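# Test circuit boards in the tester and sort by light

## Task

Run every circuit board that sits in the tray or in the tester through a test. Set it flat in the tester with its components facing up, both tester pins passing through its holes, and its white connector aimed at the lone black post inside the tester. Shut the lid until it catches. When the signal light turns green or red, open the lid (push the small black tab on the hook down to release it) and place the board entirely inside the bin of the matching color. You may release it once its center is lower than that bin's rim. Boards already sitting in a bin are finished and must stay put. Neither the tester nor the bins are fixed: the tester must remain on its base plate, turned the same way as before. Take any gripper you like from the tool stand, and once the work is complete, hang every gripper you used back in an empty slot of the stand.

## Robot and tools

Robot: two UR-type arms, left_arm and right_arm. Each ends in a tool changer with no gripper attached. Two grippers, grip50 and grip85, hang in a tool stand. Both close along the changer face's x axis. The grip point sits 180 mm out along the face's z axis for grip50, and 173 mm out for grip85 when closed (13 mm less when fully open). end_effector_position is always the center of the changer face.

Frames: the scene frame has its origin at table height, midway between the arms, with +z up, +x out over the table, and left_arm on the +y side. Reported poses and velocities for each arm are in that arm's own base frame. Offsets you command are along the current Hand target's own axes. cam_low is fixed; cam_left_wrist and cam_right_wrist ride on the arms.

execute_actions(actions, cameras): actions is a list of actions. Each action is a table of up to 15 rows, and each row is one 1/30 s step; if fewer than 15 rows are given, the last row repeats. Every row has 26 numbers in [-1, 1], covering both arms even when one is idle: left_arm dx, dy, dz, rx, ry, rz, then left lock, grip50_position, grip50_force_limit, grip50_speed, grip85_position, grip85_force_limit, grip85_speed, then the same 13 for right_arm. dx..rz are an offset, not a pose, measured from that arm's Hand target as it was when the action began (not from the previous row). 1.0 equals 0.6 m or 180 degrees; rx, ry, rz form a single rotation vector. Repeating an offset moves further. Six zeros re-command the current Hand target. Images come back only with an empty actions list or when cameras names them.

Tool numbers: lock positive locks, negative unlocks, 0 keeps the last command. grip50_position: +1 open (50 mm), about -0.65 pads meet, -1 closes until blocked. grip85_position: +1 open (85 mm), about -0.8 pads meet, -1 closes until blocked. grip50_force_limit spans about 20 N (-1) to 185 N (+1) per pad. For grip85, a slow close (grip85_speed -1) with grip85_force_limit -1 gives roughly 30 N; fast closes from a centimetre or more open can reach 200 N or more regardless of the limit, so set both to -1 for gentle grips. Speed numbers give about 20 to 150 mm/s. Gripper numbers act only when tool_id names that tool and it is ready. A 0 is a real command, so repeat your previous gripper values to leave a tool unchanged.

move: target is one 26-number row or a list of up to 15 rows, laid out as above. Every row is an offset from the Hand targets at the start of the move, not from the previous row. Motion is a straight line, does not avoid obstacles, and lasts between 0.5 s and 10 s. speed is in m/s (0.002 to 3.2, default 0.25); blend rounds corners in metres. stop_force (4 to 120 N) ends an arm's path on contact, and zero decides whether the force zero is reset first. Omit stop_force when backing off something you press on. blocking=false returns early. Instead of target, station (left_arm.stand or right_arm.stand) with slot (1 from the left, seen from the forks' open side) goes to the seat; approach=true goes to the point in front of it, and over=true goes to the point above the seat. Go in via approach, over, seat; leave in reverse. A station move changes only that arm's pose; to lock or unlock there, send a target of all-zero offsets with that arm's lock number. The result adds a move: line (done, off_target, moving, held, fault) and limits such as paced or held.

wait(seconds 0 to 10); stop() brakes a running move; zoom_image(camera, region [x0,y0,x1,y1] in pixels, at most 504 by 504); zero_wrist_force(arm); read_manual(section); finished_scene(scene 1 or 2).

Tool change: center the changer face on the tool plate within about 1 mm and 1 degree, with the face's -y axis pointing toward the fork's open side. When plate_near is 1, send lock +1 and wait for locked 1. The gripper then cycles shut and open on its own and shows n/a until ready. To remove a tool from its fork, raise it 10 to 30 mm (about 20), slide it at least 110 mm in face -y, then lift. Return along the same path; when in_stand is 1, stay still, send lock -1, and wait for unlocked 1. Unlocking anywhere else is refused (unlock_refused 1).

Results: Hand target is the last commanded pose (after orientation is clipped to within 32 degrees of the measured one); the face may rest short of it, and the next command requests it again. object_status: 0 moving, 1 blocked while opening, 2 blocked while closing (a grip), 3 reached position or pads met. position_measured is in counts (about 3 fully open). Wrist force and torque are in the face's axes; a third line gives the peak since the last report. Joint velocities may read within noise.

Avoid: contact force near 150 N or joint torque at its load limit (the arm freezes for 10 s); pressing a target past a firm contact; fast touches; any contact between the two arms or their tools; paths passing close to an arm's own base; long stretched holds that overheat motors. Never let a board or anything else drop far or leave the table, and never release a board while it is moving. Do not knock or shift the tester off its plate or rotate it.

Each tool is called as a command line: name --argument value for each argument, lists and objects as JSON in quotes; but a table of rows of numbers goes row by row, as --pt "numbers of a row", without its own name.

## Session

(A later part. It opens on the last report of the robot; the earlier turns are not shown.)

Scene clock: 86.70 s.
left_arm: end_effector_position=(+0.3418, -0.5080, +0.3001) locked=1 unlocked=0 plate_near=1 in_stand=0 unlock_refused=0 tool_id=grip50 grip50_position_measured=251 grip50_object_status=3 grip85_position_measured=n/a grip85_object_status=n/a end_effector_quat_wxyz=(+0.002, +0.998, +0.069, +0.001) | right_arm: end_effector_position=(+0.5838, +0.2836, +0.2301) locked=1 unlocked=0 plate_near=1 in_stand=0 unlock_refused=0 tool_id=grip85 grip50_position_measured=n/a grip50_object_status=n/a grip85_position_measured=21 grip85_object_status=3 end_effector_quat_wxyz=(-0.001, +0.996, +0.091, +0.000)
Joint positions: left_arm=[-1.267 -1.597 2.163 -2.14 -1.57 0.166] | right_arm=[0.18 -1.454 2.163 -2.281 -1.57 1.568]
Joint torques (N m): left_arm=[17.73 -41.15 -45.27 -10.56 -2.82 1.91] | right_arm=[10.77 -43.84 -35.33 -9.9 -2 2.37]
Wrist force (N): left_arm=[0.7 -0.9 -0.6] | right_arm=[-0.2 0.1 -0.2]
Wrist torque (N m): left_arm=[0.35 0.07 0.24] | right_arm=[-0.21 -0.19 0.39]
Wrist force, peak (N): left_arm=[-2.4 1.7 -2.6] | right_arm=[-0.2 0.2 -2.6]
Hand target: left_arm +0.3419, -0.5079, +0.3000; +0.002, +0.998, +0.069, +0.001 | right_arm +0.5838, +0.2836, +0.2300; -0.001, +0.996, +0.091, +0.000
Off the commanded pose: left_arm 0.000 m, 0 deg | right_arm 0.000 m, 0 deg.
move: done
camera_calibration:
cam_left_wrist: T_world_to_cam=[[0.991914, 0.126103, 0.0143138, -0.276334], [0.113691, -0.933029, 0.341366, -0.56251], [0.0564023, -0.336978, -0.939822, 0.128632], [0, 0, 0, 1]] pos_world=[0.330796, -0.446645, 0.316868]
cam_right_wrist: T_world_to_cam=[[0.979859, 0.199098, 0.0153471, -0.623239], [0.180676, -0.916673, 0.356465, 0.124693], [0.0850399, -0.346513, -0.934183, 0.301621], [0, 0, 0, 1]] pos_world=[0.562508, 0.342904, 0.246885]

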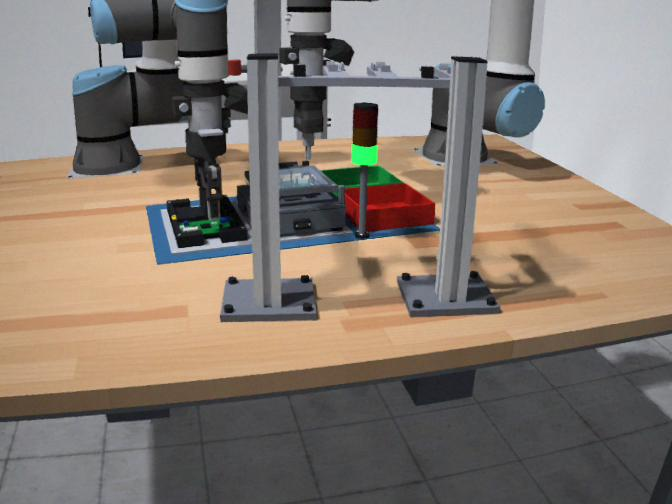

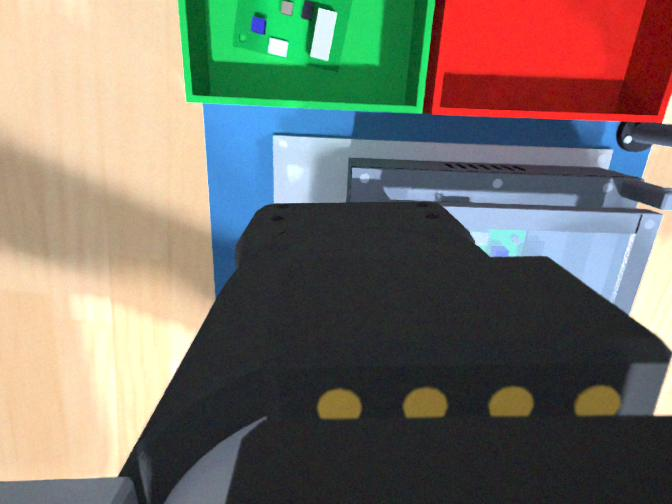

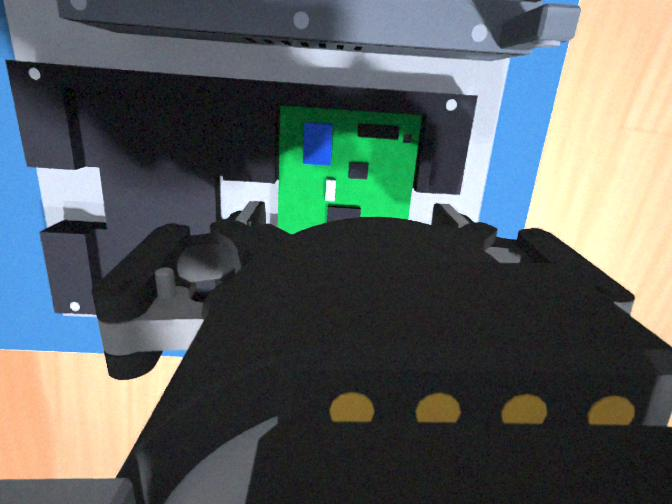

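move --target '[0.0043,0.0175,0.0117,0,0,0,0,-1,-1,-1,1,1,1,0.0,0.0,0.0417,0,0,0.0217,0,1,1,1,0.86,-1,-1]' --speed 0.08 --cameras '["all"]'

zoom_image --camera "cam_right_wrist" --region '[180, 60, 500, 240]'

zoom_image --camera "cam_low" --region '[260, 110, 360, 200]'

Scene clock: 93.63 s.
left_arm: end_effector_position=(+0.3459, -0.5179, +0.2930) locked=1 unlocked=0 plate_near=1 in_stand=0 unlock_refused=0 tool_id=grip50 grip50_position_measured=251 grip50_object_status=3 grip85_position_measured=n/a grip85_object_status=n/a end_effector_quat_wxyz=(+0.002, +0.998, +0.069, +0.001) | right_arm: end_effector_position=(+0.5839, +0.2837, +0.2051) locked=1 unlocked=0 plate_near=1 in_stand=0 unlock_refused=0 tool_id=grip85 grip50_position_measured=n/a grip50_object_status=n/a grip85_position_measured=21 grip85_object_status=3 end_effector_quat_wxyz=(-0.001, +0.998, +0.057, +0.000)
Joint positions: left_arm=[-1.266 -1.571 2.152 -2.155 -1.57 0.167] | right_arm=[0.18 -1.421 2.182 -2.334 -1.57 1.636]
Joint torques (N m): left_arm=[17.74 -43.2 -62.27 -10.6 -2.98 2.11] | right_arm=[10.75 -48.12 -33.46 -9.7 0.66 2.18]
Wrist force (N): left_arm=[0.6 -1.1 -0.4] | right_arm=[0.4 0.2 -0.3]
Wrist torque (N m): left_arm=[0.35 0.09 0.23] | right_arm=[-0.21 -0.22 0.39]
Wrist force, peak (N): left_arm=[0.2 -2.0 -0.6] | right_arm=[0.3 0.2 -1.8]
Hand target: left_arm +0.3459, -0.5180, +0.2930; +0.002, +0.998, +0.069, +0.001 | right_arm +0.5839, +0.2837, +0.2050; -0.001, +0.998, +0.057, +0.000
Off the commanded pose: left_arm 0.000 m, 0 deg | right_arm 0.000 m, 0 deg.
move: done
camera_calibration:
cam_left_wrist: T_world_to_cam=[[0.991914, 0.126103, 0.0143138, -0.279052], [0.113691, -0.933029, 0.341366, -0.569823], [0.0564023, -0.336978, -0.939822, 0.118486], [0, 0, 0, 1]] pos_world=[0.334896, -0.456545, 0.309868]
cam_right_wrist: T_world_to_cam=[[0.991102, 0.132223, 0.0152671, -0.610511], [0.11816, -0.926839, 0.356381, 0.173036], [0.0612717, -0.351406, -0.934216, 0.293434], [0, 0, 0, 1]] pos_world=[0.566654, 0.344214, 0.221785]

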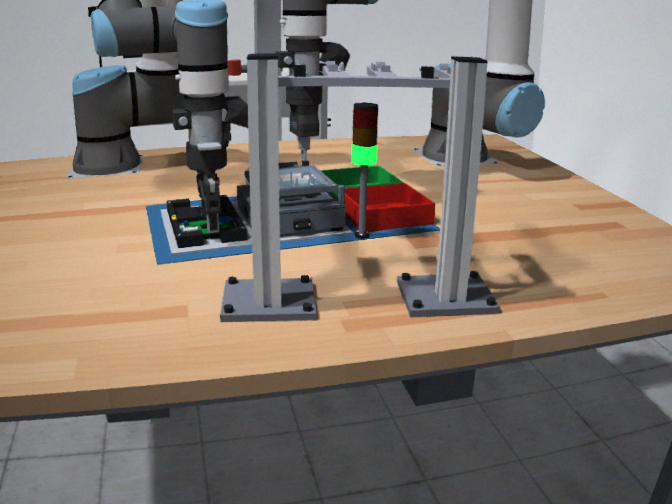

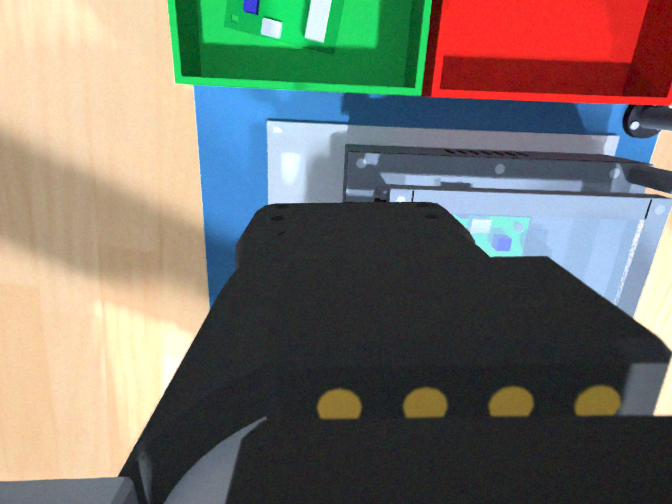

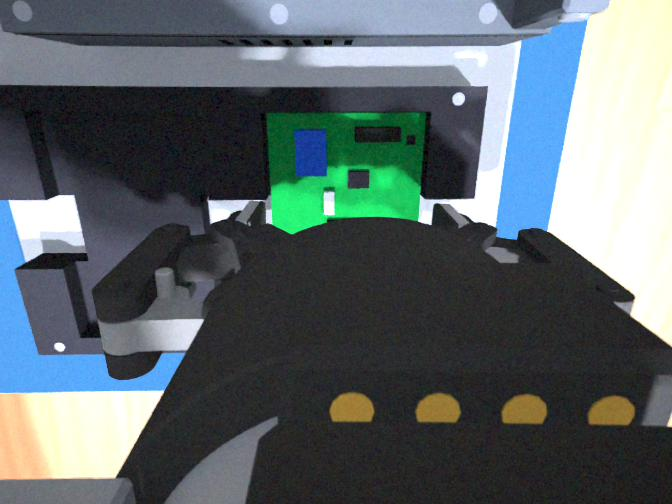

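Scaled by 1.575.

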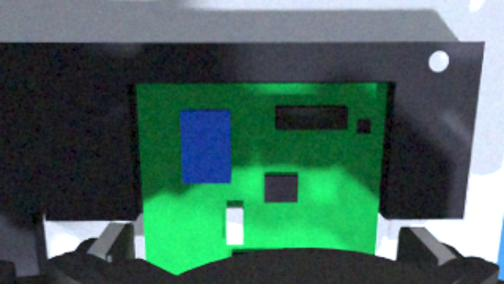

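Scaled by 5.040.

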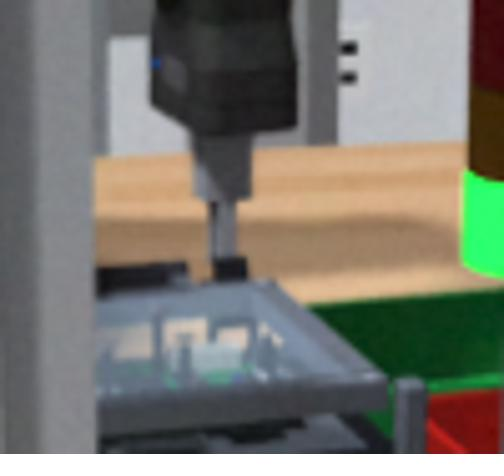

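move --target '[0,-0.0042,0.0283,0,0,0,0,-1,-1,-1,1,1,1,-0.0005,0.0,0.0183,0,0,0,0,1,1,1,0.86,-1,-1]' --speed 0.02 --stop_force 5 --cameras '["cam_low","cam_right_wrist"]'

zoom_image --camera "cam_low" --region '[260, 110, 360, 200]'

Scene clock: 96.97 s.
left_arm: end_effector_position=(+0.3458, -0.5172, +0.2877) locked=1 unlocked=0 plate_near=1 in_stand=0 unlock_refused=0 tool_id=grip50 grip50_position_measured=251 grip50_object_status=3 grip85_position_measured=n/a grip85_object_status=n/a end_effector_quat_wxyz=(+0.002, +0.998, +0.069, +0.001) | right_arm: end_effector_position=(+0.5836, +0.2837, +0.1940) locked=1 unlocked=0 plate_near=1 in_stand=0 unlock_refused=0 tool_id=grip85 grip50_position_measured=n/a grip50_object_status=n/a grip85_position_measured=21 grip85_object_status=3 end_effector_quat_wxyz=(-0.001, +0.998, +0.057, +0.000)
Joint positions: left_arm=[-1.265 -1.567 2.159 -2.166 -1.57 0.167] | right_arm=[0.18 -1.406 2.191 -2.357 -1.57 1.637]
Joint torques (N m): left_arm=[-2.23 -61.69 -62.8 -5.09 -0.44 -2.04] | right_arm=[10.8 -45.29 -32.15 -9.66 -2.46 2.49]
Wrist force (N): left_arm=[0.5 -0.8 -1.0] | right_arm=[0.1 0.2 -0.4]
Wrist torque (N m): left_arm=[0.37 0.10 0.23] | right_arm=[-0.20 -0.21 0.40]
Wrist force, peak (N): left_arm=[-0.2 -0.6 -12.1] | right_arm=[0.0 0.3 -0.9]
Hand target: left_arm +0.3458, -0.5172, +0.2877; +0.002, +0.998, +0.069, +0.001 (not the last commanded pose) | right_arm +0.5836, +0.2837, +0.1940; -0.001, +0.998, +0.057, +0.000
Off the commanded pose: left_arm 0.012 m, 0 deg | right_arm 0.000 m, 0 deg.
move: contact (left_arm)
camera_calibration:
cam_right_wrist: T_world_to_cam=[[0.991144, 0.131912, 0.0152794, -0.609964], [0.117866, -0.926882, 0.356367, 0.177211], [0.0611712, -0.35141, -0.934221, 0.283143], [0, 0, 0, 1]] pos_world=[0.566355, 0.344215, 0.210685]
Images, in order (width x height): cam_low 672x504, cam_right_wrist 672x504.

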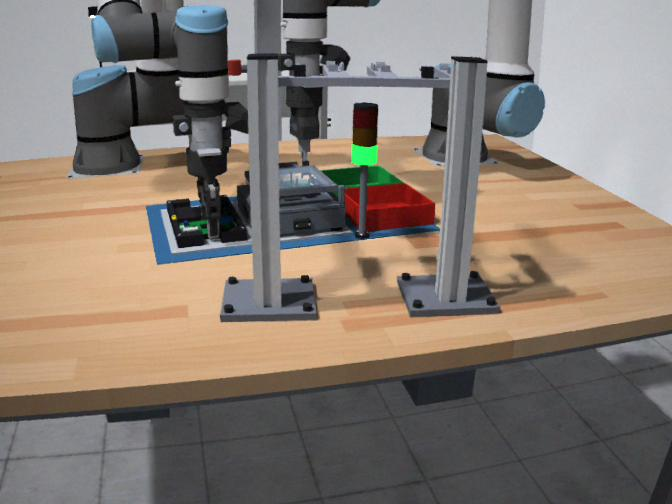

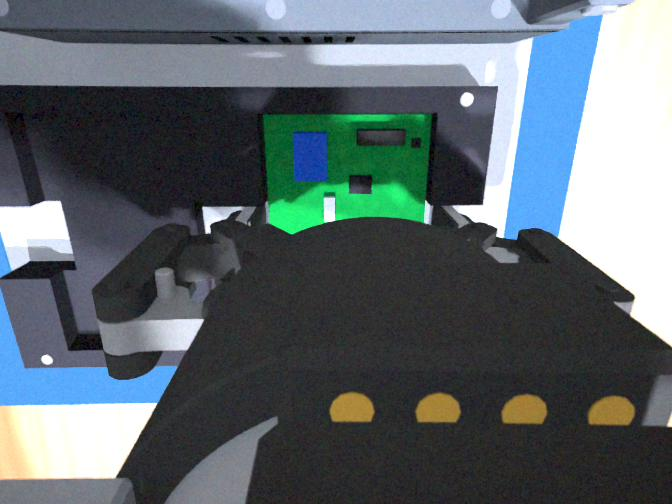

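Scaled by 5.040.

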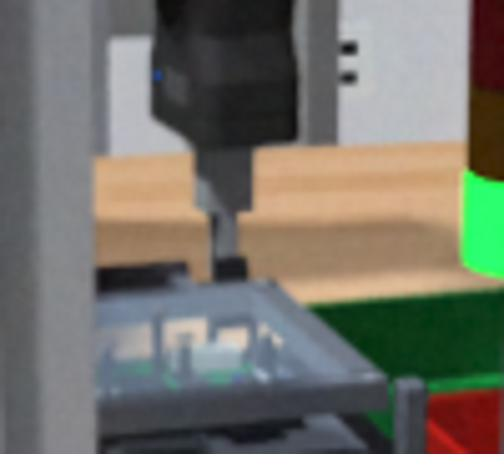

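move --target '[-0.0083,0,0.0068,0,0,0,0,-1,-1,-1,1,1,1,0,0,0,0,0,0,0,1,1,1,-1,-1,-1]' --speed 0.02 --cameras '["cam_low","cam_right_wrist","cam_left_wrist"]'

zoom_image --camera "cam_low" --region '[260, 110, 360, 200]'

zoom_image --camera "cam_left_wrist" --region '[320, 120, 672, 280]'

Scene clock: 98.70 s.
left_arm: end_effector_position=(+0.3410, -0.5179, +0.2837) locked=1 unlocked=0 plate_near=1 in_stand=0 unlock_refused=0 tool_id=grip50 grip50_position_measured=251 grip50_object_status=3 grip85_position_measured=n/a grip85_object_status=n/a end_effector_quat_wxyz=(+0.002, +0.998, +0.069, +0.001) | right_arm: end_effector_position=(+0.5834, +0.2837, +0.1939) locked=1 unlocked=0 plate_near=1 in_stand=0 unlock_refused=0 tool_id=grip85 grip50_position_measured=n/a grip50_object_status=n/a grip85_position_measured=46 grip85_object_status=2 end_effector_quat_wxyz=(-0.001, +0.998, +0.057, +0.000)
Joint positions: left_arm=[-1.274 -1.566 2.166 -2.175 -1.57 0.159] | right_arm=[0.18 -1.406 2.191 -2.357 -1.57 1.637]
Joint torques (N m): left_arm=[-21.04 -38.04 -40.11 -9.47 1.77 -1.83] | right_arm=[4.03 -45.76 -57.35 -15.64 -2.41 2.38]
Wrist force (N): left_arm=[-0.3 -0.6 -6.2] | right_arm=[-24.4 1.8 -16.9]
Wrist torque (N m): left_arm=[0.39 0.00 0.50] | right_arm=[-0.46 -4.90 0.16]
Wrist force, peak (N): left_arm=[0.8 -0.2 -10.5] | right_arm=[-24.3 1.4 -18.1]
Hand target: left_arm +0.3409, -0.5179, +0.2836; +0.002, +0.998, +0.069, +0.001 | right_arm +0.5836, +0.2837, +0.1940; -0.001, +0.998, +0.057, +0.000
Off the commanded pose: left_arm 0.000 m, 0 deg | right_arm 0.000 m, 0 deg.
move: done
camera_calibration:
cam_left_wrist: T_world_to_cam=[[0.991914, 0.126103, 0.0143138, -0.274058], [0.113691, -0.933029, 0.341366, -0.566091], [0.0564023, -0.336978, -0.939822, 0.110022], [0, 0, 0, 1]] pos_world=[0.329996, -0.456545, 0.300568]
cam_right_wrist: T_world_to_cam=[[0.991151, 0.131896, 0.0149539, -0.609793], [0.117962, -0.926849, 0.356421, 0.177181], [0.0608706, -0.351503, -0.934206, 0.283255], [0, 0, 0, 1]] pos_world=[0.566255, 0.344215, 0.210586]

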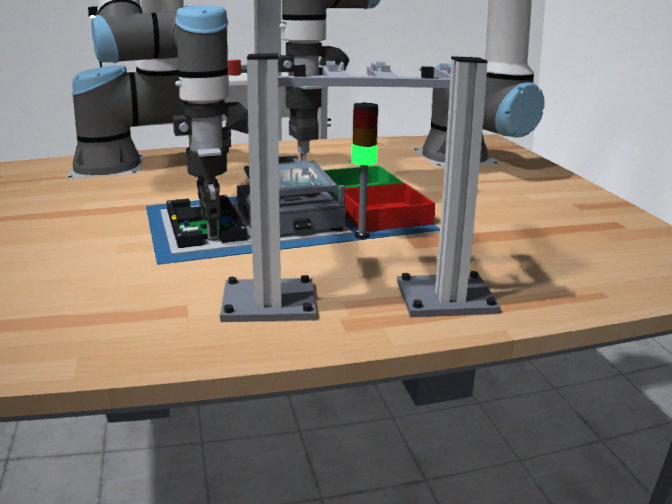

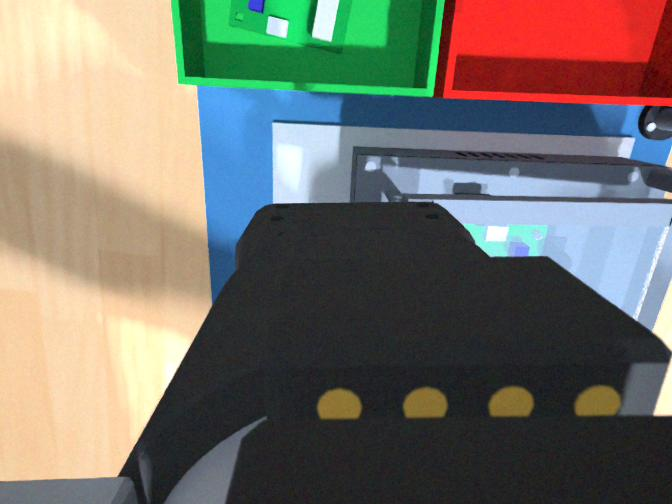

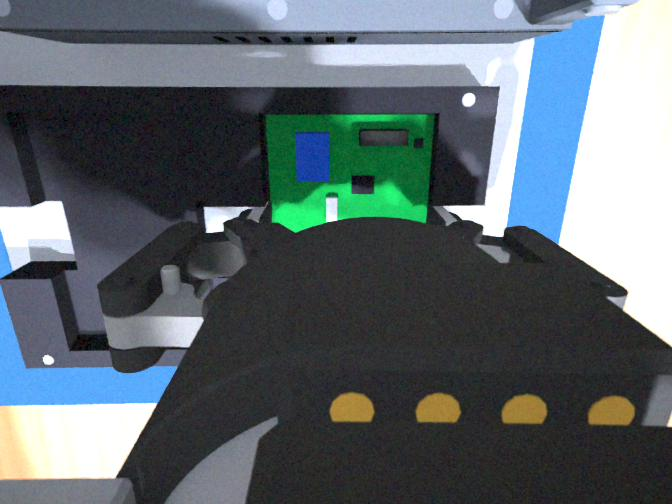

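Scaled by 5.040.

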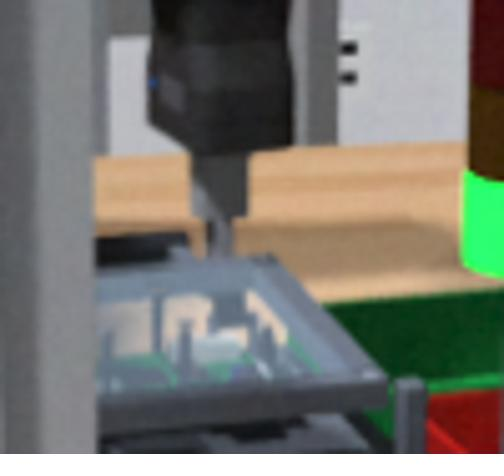

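Scaled by 1.432.

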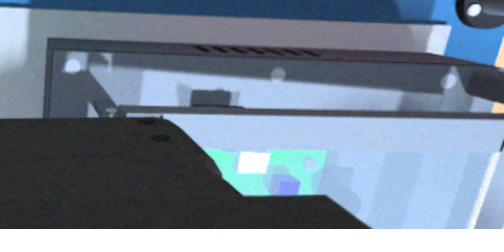

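move --pt "0 0 -0.0772 0 0 0 0 -1 -1 -1 1 1 1 -0.0008 0 -0.0333 0 0 0 0 1 1 1 -1 -1 -1" --pt "-0.0110 0.1012 -0.0772 0 0 0.0172 0 0.145 -1 -1 1 1 1 -0.0008 0 -0.2767 0 0 0 0 1 1 1 -1 -1 -1" --speed '[0.05, 0.15]' --cameras '["all"]'

zoom_image --camera "cam_left_wrist" --region '[220, 60, 560, 240]'

zoom_image --camera "cam_right_wrist" --region '[220, 80, 480, 240]'

Scene clock: 108.70 s.
left_arm: end_effector_position=(+0.3426, -0.5788, +0.3302) locked=1 unlocked=0 plate_near=1 in_stand=0 unlock_refused=0 tool_id=grip50 grip50_position_measured=131 grip50_object_status=0 grip85_position_measured=n/a grip85_object_status=n/a end_effector_quat_wxyz=(+0.002, +0.999, +0.042, +0.001) | right_arm: end_effector_position=(+0.5830, +0.2834, +0.3600) locked=1 unlocked=0 plate_near=1 in_stand=0 unlock_refused=0 tool_id=grip85 grip50_position_measured=n/a grip50_object_status=n/a grip85_position_measured=46 grip85_object_status=2 end_effector_quat_wxyz=(-0.001, +0.998, +0.057, +0.000)
Joint positions: left_arm=[-1.299 -1.524 2.028 -2.078 -1.57 0.188] | right_arm=[0.18 -1.59 2.035 -2.018 -1.57 1.637]
Joint torques (N m): left_arm=[-22.84 -45.94 -65.34 -5.31 -0.26 2.14] | right_arm=[-10.32 -60.94 -62.23 -4.55 0.01 -1.49]
Wrist force (N): left_arm=[1.0 -0.8 0.3] | right_arm=[1.2 0.4 -0.8]
Wrist torque (N m): left_arm=[0.35 0.04 0.19] | right_arm=[-0.21 -0.28 0.46]
Wrist force, peak (N): left_arm=[0.5 -1.3 -7.7] | right_arm=[-28.9 1.8 -14.2]
Hand target: left_arm +0.3426, -0.5788, +0.3302; +0.002, +0.999, +0.042, +0.001 | right_arm +0.5830, +0.2834, +0.3600; -0.001, +0.998, +0.057, +0.000
Off the commanded pose: left_arm 0.000 m, 0 deg | right_arm 0.000 m, 0 deg.
move: done
camera_calibration:
cam_left_wrist: T_world_to_cam=[[0.997273, 0.0723517, 0.0145316, -0.301714], [0.063069, -0.937859, 0.341236, -0.62433], [0.0383177, -0.339389, -0.939865, 0.13783], [0, 0, 0, 1]] pos_world=[0.334986, -0.516926, 0.34697]
cam_right_wrist: T_world_to_cam=[[0.991144, 0.131912, 0.0152794, -0.611866], [0.117866, -0.926882, 0.356367, 0.117847], [0.0611712, -0.35141, -0.934221, 0.438155], [0, 0, 0, 1]] pos_world=[0.565755, 0.343915, 0.376685]

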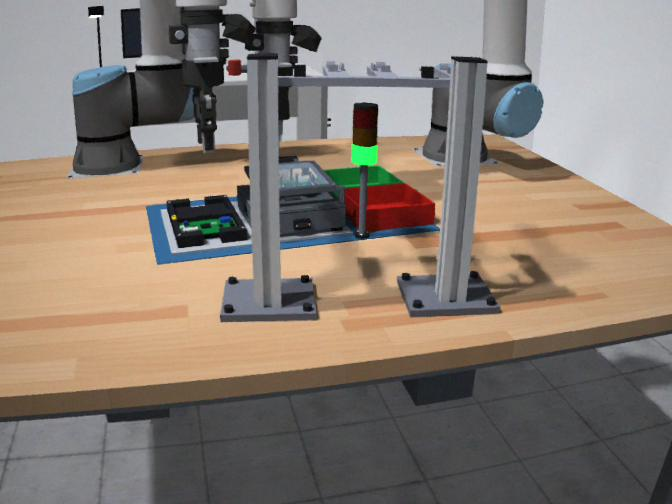

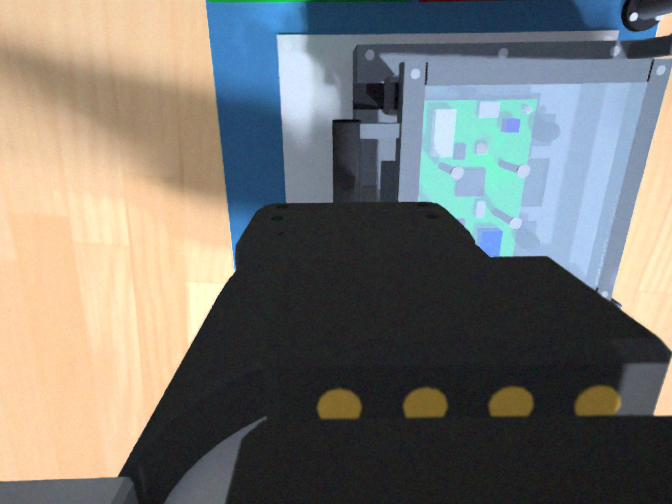

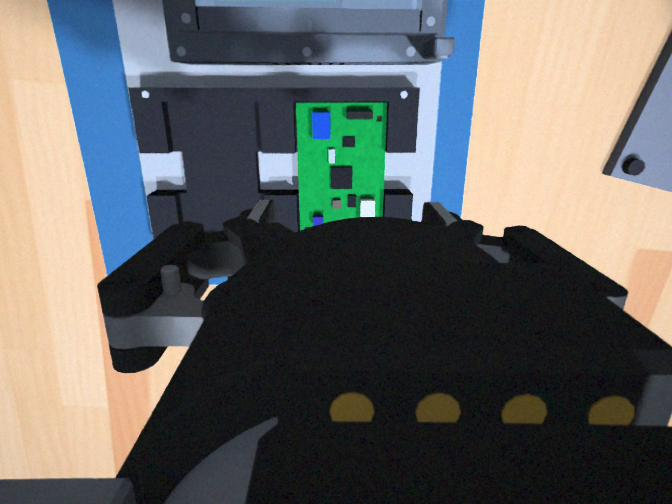

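Scaled by 1.482.

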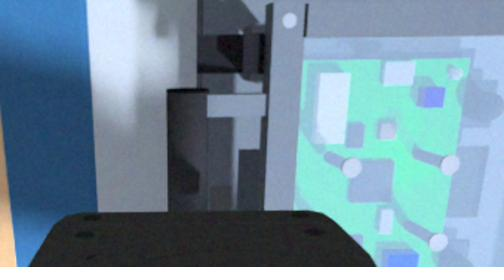

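Scaled by 1.938.

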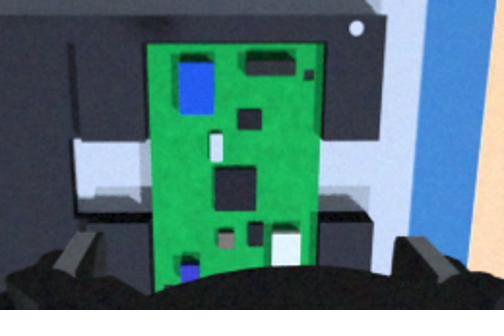

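move --target '[0.0025,0,0.0450,0,0,0,0,0.145,-1,-1,1,1,1,0,0,0.2500,0,0,0,0,1,1,1,0.86,-1,-1]' --speed 0.15

move --target '[0,0,0.0353,0,0,0,0,0.145,-1,-1,1,1,1,0,0,0.0292,0,0,0,0,1,1,1,0.86,-1,-1]' --speed 0.03 --stop_force 8 --cameras '["cam_right_wrist","cam_left_wrist"]'

zoom_image --camera "cam_right_wrist" --region '[220, 80, 480, 240]'

zoom_image --camera "cam_left_wrist" --region '[220, 60, 560, 240]'

Scene clock: 115.70 s.
left_arm: end_effector_position=(+0.3442, -0.5788, +0.3032) locked=1 unlocked=0 plate_near=1 in_stand=0 unlock_refused=0 tool_id=grip50 grip50_position_measured=131 grip50_object_status=3 grip85_position_measured=n/a grip85_object_status=n/a end_effector_quat_wxyz=(+0.002, +0.999, +0.042, +0.001) | right_arm: end_effector_position=(+0.5831, +0.2836, +0.2102) locked=1 unlocked=0 plate_near=1 in_stand=0 unlock_refused=0 tool_id=grip85 grip50_position_measured=n/a grip50_object_status=n/a grip85_position_measured=21 grip85_object_status=3 end_effector_quat_wxyz=(-0.001, +0.998, +0.057, +0.000)
Joint positions: left_arm=[-1.296 -1.498 2.054 -2.131 -1.57 0.191] | right_arm=[0.18 -1.429 2.18 -2.323 -1.57 1.637]
Joint torques (N m): left_arm=[19.28 -49.26 -45.74 -10.19 -2.26 2.26] | right_arm=[10.62 -45.29 -33.56 -9.89 0.47 2.57]
Wrist force (N): left_arm=[0.6 -0.9 -0.5] | right_arm=[1.4 0.4 -0.9]
Wrist torque (N m): left_arm=[0.34 0.07 0.22] | right_arm=[-0.19 -0.30 0.41]
Wrist force, peak (N): left_arm=[0.8 -1.4 -0.6] | right_arm=[2.1 0.3 -4.8]
Hand target: left_arm +0.3442, -0.5788, +0.3032; +0.002, +0.999, +0.042, +0.001 | right_arm +0.5831, +0.2836, +0.2100; -0.001, +0.998, +0.057, +0.000
Off the commanded pose: left_arm 0.000 m, 0 deg | right_arm 0.000 m, 0 deg.
move: done

Scene clock: 117.47 s.
left_arm: end_effector_position=(+0.3442, -0.5788, +0.2820) locked=1 unlocked=0 plate_near=1 in_stand=0 unlock_refused=0 tool_id=grip50 grip50_position_measured=131 grip50_object_status=3 grip85_position_measured=n/a grip85_object_status=n/a end_effector_quat_wxyz=(+0.002, +0.999, +0.042, +0.001) | right_arm: end_effector_position=(+0.5831, +0.2836, +0.1925) locked=1 unlocked=0 plate_near=1 in_stand=0 unlock_refused=0 tool_id=grip85 grip50_position_measured=n/a grip50_object_status=n/a grip85_position_measured=21 grip85_object_status=3 end_effector_quat_wxyz=(-0.001, +0.998, +0.057, +0.000)
Joint positions: left_arm=[-1.296 -1.476 2.075 -2.173 -1.57 0.191] | right_arm=[0.18 -1.404 2.193 -2.361 -1.57 1.637]
Joint torques (N m): left_arm=[17.86 -51.42 -43.43 -10.38 -2.33 2] | right_arm=[11.65 -45.43 -32.39 -9.73 0.71 2.3]
Wrist force (N): left_arm=[0.3 -1.2 -0.5] | right_arm=[1.7 0.4 -0.7]
Wrist torque (N m): left_arm=[0.33 0.10 0.23] | right_arm=[-0.20 -0.31 0.41]
Wrist force, peak (N): left_arm=[0.7 -1.2 -1.3] | right_arm=[1.6 0.4 -1.5]
Hand target: left_arm +0.3442, -0.5788, +0.2820; +0.002, +0.999, +0.042, +0.001 | right_arm +0.5831, +0.2836, +0.1925; -0.001, +0.998, +0.057, +0.000
Off the commanded pose: left_arm 0.000 m, 0 deg | right_arm 0.000 m, 0 deg.
move: done
camera_calibration:
cam_left_wrist: T_world_to_cam=[[0.997273, 0.0723517, 0.0145316, -0.302602], [0.063069, -0.937859, 0.341236, -0.608077], [0.0383177, -0.339389, -0.939865, 0.0924328], [0, 0, 0, 1]] pos_world=[0.336586, -0.517026, 0.29877]
cam_right_wrist: T_world_to_cam=[[0.991144, 0.131912, 0.0152794, -0.609433], [0.117866, -0.926882, 0.356367, 0.177712], [0.0611712, -0.35141, -0.934221, 0.281737], [0, 0, 0, 1]] pos_world=[0.565855, 0.344115, 0.209185]
Images, in order (width x height): cam_left_wrist 672x504, cam_right_wrist 672x504.

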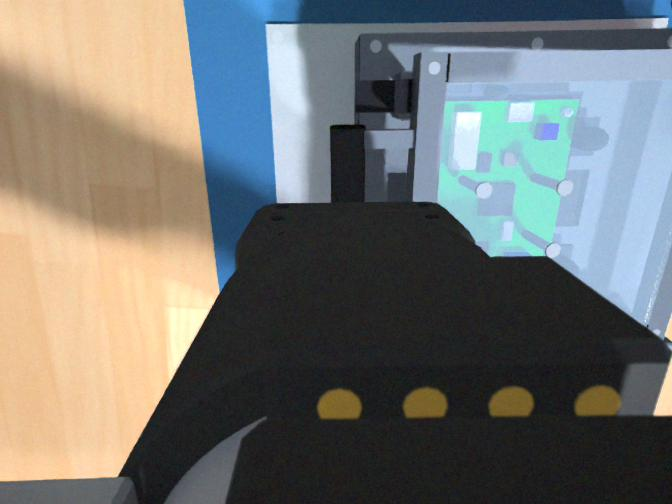

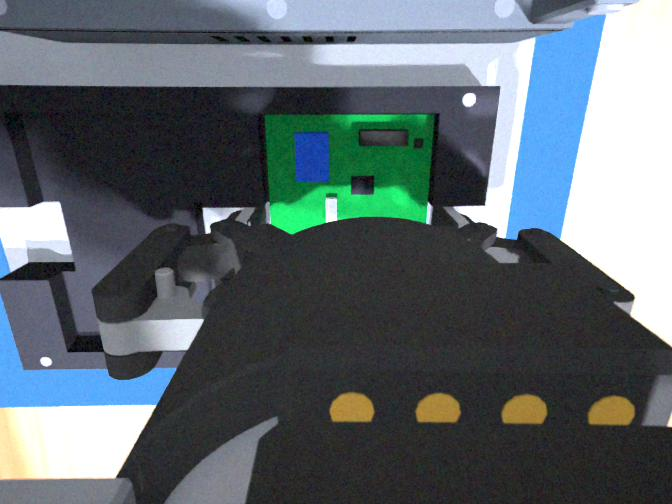

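Scaled by 1.938.

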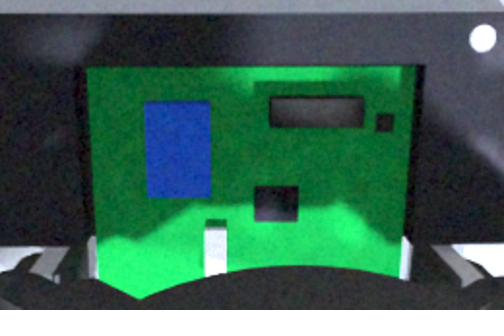

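Scaled by 1.482.

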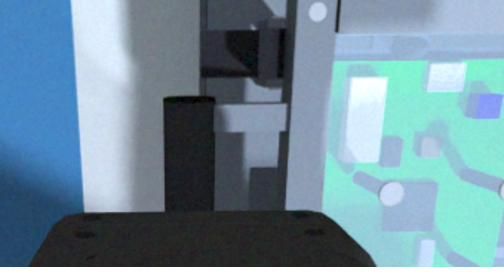

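move --target '[0,0,0,0,0,0,0,-1,-1,-1,1,1,1,0,0,0,0,0,0,0,1,1,1,-1,-0.5,-1]' --speed 0.03

Scene clock: 119.67 s.
left_arm: end_effector_position=(+0.3443, -0.5788, +0.2820) locked=1 unlocked=0 plate_near=1 in_stand=0 unlock_refused=0 tool_id=grip50 grip50_position_measured=174 grip50_object_status=2 grip85_position_measured=n/a grip85_object_status=n/a end_effector_quat_wxyz=(+0.002, +0.999, +0.042, +0.001) | right_arm: end_effector_position=(+0.5830, +0.2836, +0.1924) locked=1 unlocked=0 plate_near=1 in_stand=0 unlock_refused=0 tool_id=grip85 grip50_position_measured=n/a grip50_object_status=n/a grip85_position_measured=46 grip85_object_status=0 end_effector_quat_wxyz=(-0.001, +0.998, +0.057, +0.000)
Joint positions: left_arm=[-1.296 -1.476 2.075 -2.173 -1.57 0.191] | right_arm=[0.18 -1.404 2.193 -2.361 -1.57 1.637]
Joint torques (N m): left_arm=[-2.64 -55.71 -44.42 -5.42 -7.44 2.27] | right_arm=[6.02 -46.53 -43.41 -9.65 0.81 2.11]
Wrist force (N): left_arm=[12.8 -0.6 0.2] | right_arm=[-14.4 2.3 -22.3]
Wrist torque (N m): left_arm=[0.29 2.48 0.24] | right_arm=[-0.56 -3.30 0.15]
Wrist force, peak (N): left_arm=[17.0 0.7 2.9] | right_arm=[-14.2 2.0 -23.0]
Hand target: left_arm +0.3442, -0.5788, +0.2820; +0.002, +0.999, +0.042, +0.001 | right_arm +0.5831, +0.2836, +0.1925; -0.001, +0.998, +0.057, +0.000
Off the commanded pose: left_arm 0.000 m, 0 deg | right_arm 0.000 m, 0 deg.
move: done

move --pt "0.0187 0 -0.0867 0 0 0 0 -1 -1 -1 1 1 1 0 0 -0.0333 0 0 0 0 1 1 1 -1 -0.5 -1" --pt "0.0408 0 -0.1343 0 0 0 0 -1 -1 -1 1 1 1 0 0 -0.1 0 0 0 0 1 1 1 -1 -0.5 -1" --pt "0.0890 0 -0.1970 0 0 0 0 -1 -1 -1 1 1 1 0 0.05 -0.25 0 0 0 0 1 1 1 -1 -0.5 -1" --speed '[0.05,0.05,0.1]' --blend 0.01 --stop_force 22 --cameras '["all"]'

zoom_image --camera "cam_right_wrist" --region '[220, 80, 480, 240]'

Scene clock: 126.60 s.
left_arm: end_effector_position=(+0.3972, -0.5740, +0.4003) locked=1 unlocked=0 plate_near=1 in_stand=0 unlock_refused=0 tool_id=grip50 grip50_position_measured=174 grip50_object_status=2 grip85_position_measured=n/a grip85_object_status=n/a end_effector_quat_wxyz=(+0.002, +0.999, +0.042, +0.001) | right_arm: end_effector_position=(+0.5831, +0.2836, +0.1933) locked=1 unlocked=0 plate_near=1 in_stand=0 unlock_refused=0 tool_id=grip85 grip50_position_measured=n/a grip50_object_status=n/a grip85_position_measured=46 grip85_object_status=2 end_effector_quat_wxyz=(-0.001, +0.998, +0.057, +0.000)
Joint positions: left_arm=[-1.218 -1.534 1.903 -1.943 -1.57 0.269] | right_arm=[0.18 -1.405 2.192 -2.359 -1.57 1.637]
Joint torques (N m): left_arm=[25.71 -48.71 -68.12 -6.36 1.26 2.25] | right_arm=[-7.96 -48.6 -38.31 -10.07 0.93 2.48]
Wrist force (N): left_arm=[-11.0 -3.0 -6.0] | right_arm=[-6.3 0.2 -1.4]
Wrist torque (N m): left_arm=[0.67 -2.48 0.21] | right_arm=[-0.21 -1.70 0.15]
Wrist force, peak (N): left_arm=[15.8 -1.3 0.2] | right_arm=[-14.2 1.9 -23.3]
Hand target: left_arm +0.3972, -0.5740, +0.4003; +0.002, +0.999, +0.042, +0.001 | right_arm +0.5831, +0.2836, +0.1933; -0.001, +0.998, +0.057, +0.000 (not the last commanded pose)
Off the commanded pose: left_arm 0.000 m, 0 deg | right_arm 0.152 m, 0 deg.
move: contact (right_arm)
camera_calibration:
cam_left_wrist: T_world_to_cam=[[0.997273, 0.0723517, 0.0145316, -0.357531], [0.063069, -0.937859, 0.341236, -0.647192], [0.0383177, -0.339389, -0.939865, 0.203251], [0, 0, 0, 1]] pos_world=[0.389586, -0.512126, 0.41707]
cam_right_wrist: T_world_to_cam=[[0.99115, 0.131873, 0.0151743, -0.609413], [0.117862, -0.926854, 0.356442, 0.177404], [0.0610696, -0.351499, -0.934194, 0.282567], [0, 0, 0, 1]] pos_world=[0.565855, 0.344115, 0.209985]

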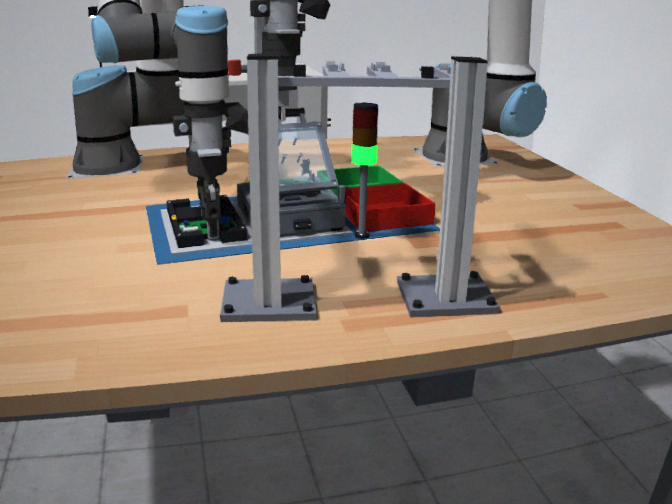

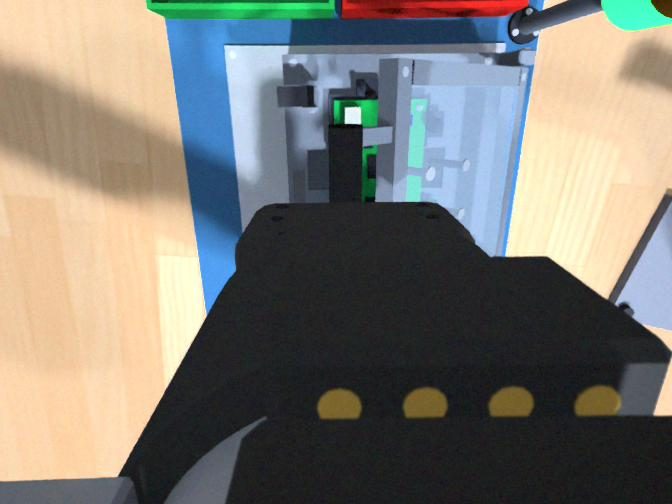

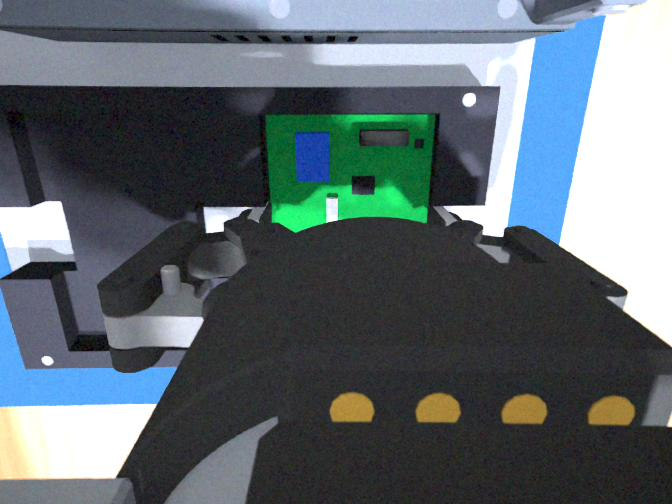

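Scaled by 1.938.

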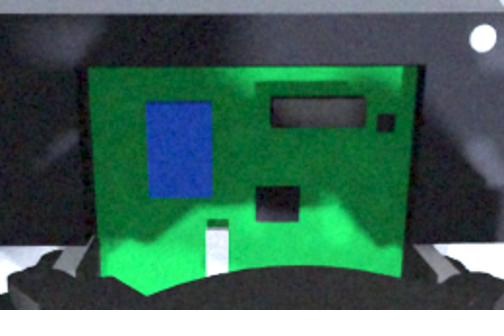

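move --target '[0,0,0,0,0,0,0,0.145,-1,-1,1,1,1,0,0,-0.0333,0,0,0,0,1,1,1,-1,-0.5,-1]' --speed 0.03 --cameras '["cam_right_wrist"]'

zoom_image --camera "cam_right_wrist" --region '[220, 80, 480, 240]'

Scene clock: 129.27 s.
left_arm: end_effector_position=(+0.3972, -0.5740, +0.4003) locked=1 unlocked=0 plate_near=1 in_stand=0 unlock_refused=0 tool_id=grip50 grip50_position_measured=131 grip50_object_status=3 grip85_position_measured=n/a grip85_object_status=n/a end_effector_quat_wxyz=(+0.002, +0.999, +0.042, +0.001) | right_arm: end_effector_position=(+0.5831, +0.2836, +0.2131) locked=1 unlocked=0 plate_near=1 in_stand=0 unlock_refused=0 tool_id=grip85 grip50_position_measured=n/a grip50_object_status=n/a grip85_position_measured=46 grip85_object_status=2 end_effector_quat_wxyz=(-0.001, +0.998, +0.057, +0.000)
Joint positions: left_arm=[-1.218 -1.534 1.903 -1.943 -1.57 0.269] | right_arm=[0.18 -1.433 2.178 -2.317 -1.57 1.637]
Joint torques (N m): left_arm=[3.53 -59.86 -54.47 -8.22 1.22 2.05] | right_arm=[-10.67 -65.98 -53.78 -5.12 0.81 0.65]
Wrist force (N): left_arm=[0.5 0.4 -0.7] | right_arm=[1.7 0.6 -0.7]
Wrist torque (N m): left_arm=[0.42 0.09 0.19] | right_arm=[-0.18 -0.32 0.40]
Wrist force, peak (N): left_arm=[-12.4 -2.9 -8.0] | right_arm=[-6.6 0.4 -1.1]
Hand target: left_arm +0.3972, -0.5740, +0.4003; +0.002, +0.999, +0.042, +0.001 | right_arm +0.5831, +0.2836, +0.2132; -0.001, +0.998, +0.057, +0.000
Off the commanded pose: left_arm 0.000 m, 0 deg | right_arm 0.000 m, 0 deg.
move: done
camera_calibration:
cam_right_wrist: T_world_to_cam=[[0.99115, 0.131873, 0.0151743, -0.609714], [0.117862, -0.926854, 0.356442, 0.170346], [0.0610696, -0.351499, -0.934194, 0.301064], [0, 0, 0, 1]] pos_world=[0.565855, 0.344115, 0.229785]
Images, in order (width x height): cam_right_wrist 672x504.

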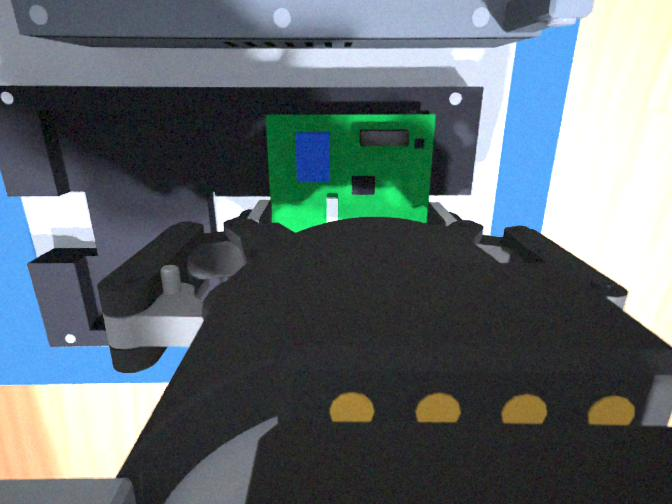

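Scaled by 1.938.

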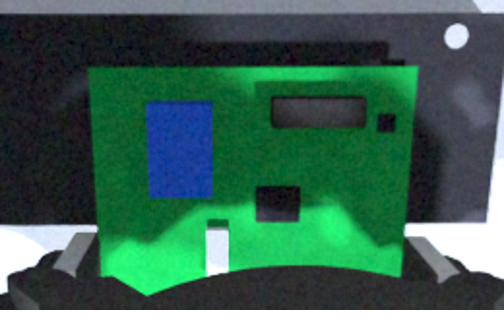

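move --pt "0.0697 0 -0.0482 0 0 0 0 0.145 -1 -1 1 1 1 0 0 0.0325 0 0 0 0 1 1 1 -1 -0.5 -1" --pt "0.1427 0 -0.0783 0 0 0 0 0.145 -1 -1 1 1 1 0 0 0.0325 0 0 0 0 1 1 1 -1 -0.5 -1" --pt "0.2210 0 -0.0887 0 0 0 0 0.145 -1 -1 1 1 1 0 0 0.0325 0 0 0 0 1 1 1 -1 -0.5 -1" --pt "0.2890 0 -0.0838 0 0 0 0 0.145 -1 -1 1 1 1 0 0 0.0325 0 0 0 0 1 1 1 -1 -0.5 -1" --speed 0.06 --blend 0.015 --stop_force 18 --cameras '["cam_low","cam_left_wrist"]'

Scene clock: 133.83 s.
left_arm: end_effector_position=(+0.4516, -0.5690, +0.4343) locked=1 unlocked=0 plate_near=1 in_stand=0 unlock_refused=0 tool_id=grip50 grip50_position_measured=131 grip50_object_status=3 grip85_position_measured=n/a grip85_object_status=n/a end_effector_quat_wxyz=(+0.001, +0.999, +0.042, +0.001) | right_arm: end_effector_position=(+0.5831, +0.2836, +0.1944) locked=1 unlocked=0 plate_near=1 in_stand=0 unlock_refused=0 tool_id=grip85 grip50_position_measured=n/a grip50_object_status=n/a grip85_position_measured=47 grip85_object_status=2 end_effector_quat_wxyz=(-0.001, +0.998, +0.057, +0.000)
Joint positions: left_arm=[-1.142 -1.506 1.81 -1.878 -1.57 0.344] | right_arm=[0.18 -1.407 2.191 -2.356 -1.57 1.637]
Joint torques (N m): left_arm=[-15.78 -69.69 -45.79 -7.62 0.56 -2.41] | right_arm=[15.23 -60.75 -48.44 -4.17 0.87 0.56]
Wrist force (N): left_arm=[-7.3 4.0 -8.0] | right_arm=[-1.2 7.7 -10.6]
Wrist torque (N m): left_arm=[-0.40 -1.57 0.43] | right_arm=[-0.30 -0.25 0.33]
Wrist force, peak (N): left_arm=[-18.8 -20.1 0.8] | right_arm=[-2.3 28.4 -28.8]
Hand target: left_arm +0.4516, -0.5690, +0.4343; +0.001, +0.999, +0.042, +0.001 (not the last commanded pose) | right_arm +0.5831, +0.2836, +0.1944; -0.001, +0.998, +0.057, +0.000 (not the last commanded pose)
Off the commanded pose: left_arm 0.120 m, 0 deg | right_arm 0.001 m, 0 deg.
move: contact (left_arm, right_arm); path passed 0 of 4 targets
camera_calibration:
cam_left_wrist: T_world_to_cam=[[0.997267, 0.0724348, 0.0145274, -0.412586], [0.0631655, -0.938004, 0.34082, -0.657592], [0.038314, -0.338971, -0.940016, 0.235162], [0, 0, 0, 1]] pos_world=[0.443986, -0.507225, 0.451171]
Images, in order (width x height): cam_low 672x504, cam_left_wrist 672x504.

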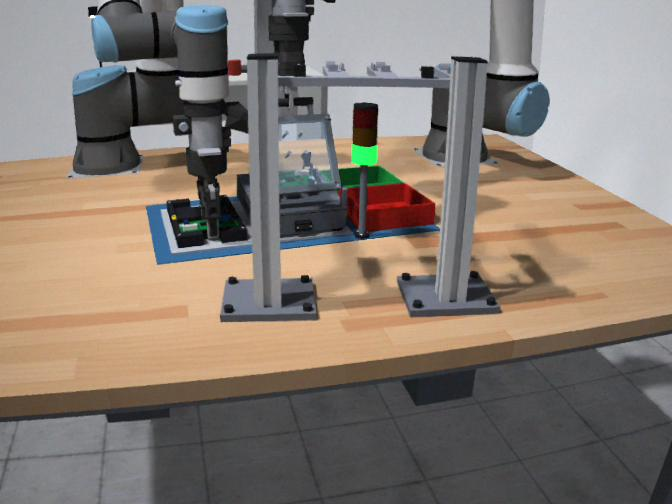

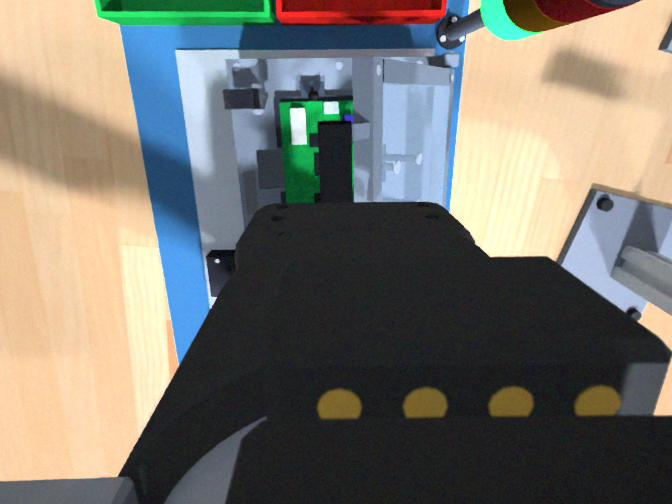

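zoom_image --camera "cam_low" --region '[160, 20, 380, 250]'

zoom_image --camera "cam_left_wrist" --region '[180, 30, 500, 260]'

execute_actions --actions '[]' --cameras '["cam_right_wrist"]'

Scaled by 2.191.

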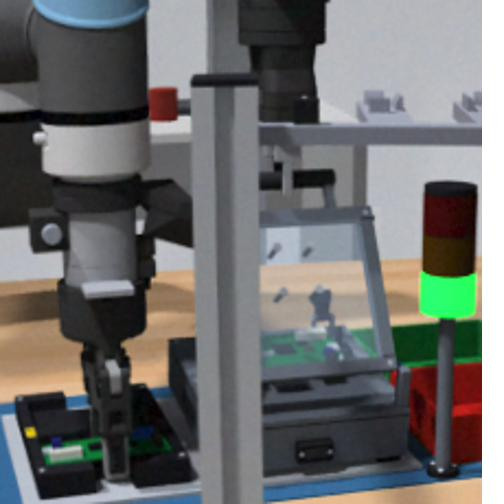

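Scaled by 1.575.

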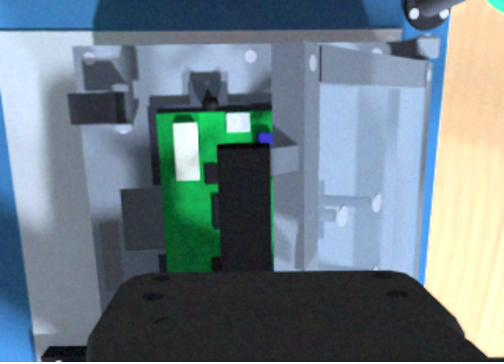

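Scene clock: 139.90 s.
left_arm: end_effector_position=(+0.4516, -0.5690, +0.4343) locked=1 unlocked=0 plate_near=1 in_stand=0 unlock_refused=0 tool_id=grip50 grip50_position_measured=131 grip50_object_status=3 grip85_position_measured=n/a grip85_object_status=n/a end_effector_quat_wxyz=(+0.001, +0.999, +0.042, +0.001) | right_arm: end_effector_position=(+0.5831, +0.2836, +0.1944) locked=1 unlocked=0 plate_near=1 in_stand=0 unlock_refused=0 tool_id=grip85 grip50_position_measured=n/a grip50_object_status=n/a grip85_position_measured=47 grip85_object_status=2 end_effector_quat_wxyz=(-0.001, +0.998, +0.057, +0.000)
Joint positions: left_arm=[-1.142 -1.506 1.81 -1.878 -1.57 0.344] | right_arm=[0.18 -1.407 2.191 -2.356 -1.57 1.637]
Joint velocities: within noise
Joint torques (N m): left_arm=[-14.57 -66.75 -45.56 -5.33 0.39 -2.34] | right_arm=[15.14 -61.65 -48.94 -6.5 1.01 0.74]
Wrist force (N): left_arm=[-7.5 4.7 -7.3] | right_arm=[-1.4 8.4 -9.5]
Wrist torque (N m): left_arm=[-0.38 -1.55 0.43] | right_arm=[-0.28 -0.26 0.33]
Wrist force, peak (N): left_arm=[-7.6 4.9 -8.6] | right_arm=[-1.4 7.8 -10.6]
Hand target: left_arm +0.4516, -0.5690, +0.4343; +0.001, +0.999, +0.042, +0.001 (not the last commanded pose) | right_arm +0.5831, +0.2836, +0.1944; -0.001, +0.998, +0.057, +0.000 (not the last commanded pose)
Tool commands: left_gripper/lock=+0.0 left_gripper/grip50_position=+0.145 left_gripper/grip50_force_limit=-1.0 left_gripper/grip50_speed=-1.0 left_gripper/grip85_position=+1.0 left_gripper/grip85_force_limit=+1.0 left_gripper/grip85_speed=+1.0 right_gripper/lock=+0.0 right_gripper/grip50_position=+1.0 right_gripper/grip50_force_limit=+1.0 right_gripper/grip50_speed=+1.0 right_gripper/grip85_position=-1.0 right_gripper/grip85_force_limit=-0.5 right_gripper/grip85_speed=-1.0
Off the commanded pose: left_arm 0.120 m, 0 deg | right_arm 0.001 m, 0 deg.
camera_calibration:
cam_right_wrist: T_world_to_cam=[[0.99115, 0.131873, 0.0151743, -0.609432], [0.117862, -0.926854, 0.356442, 0.176976], [0.0610696, -0.351499, -0.934194, 0.283688], [0, 0, 0, 1]] pos_world=[0.565855, 0.344115, 0.211185]
Images, in order (width x height): cam_right_wrist 672x504.

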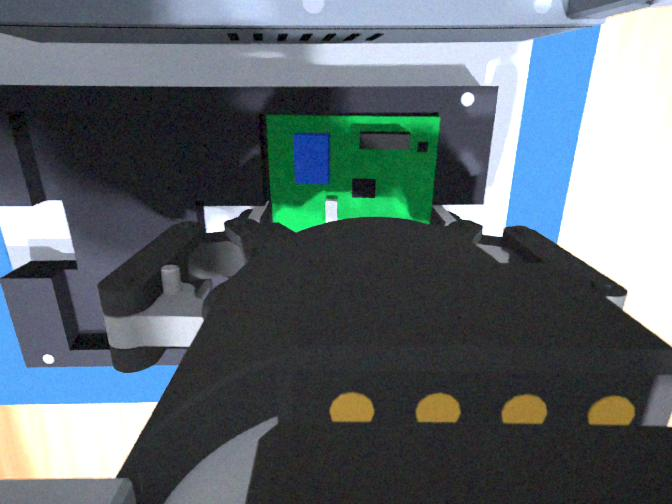

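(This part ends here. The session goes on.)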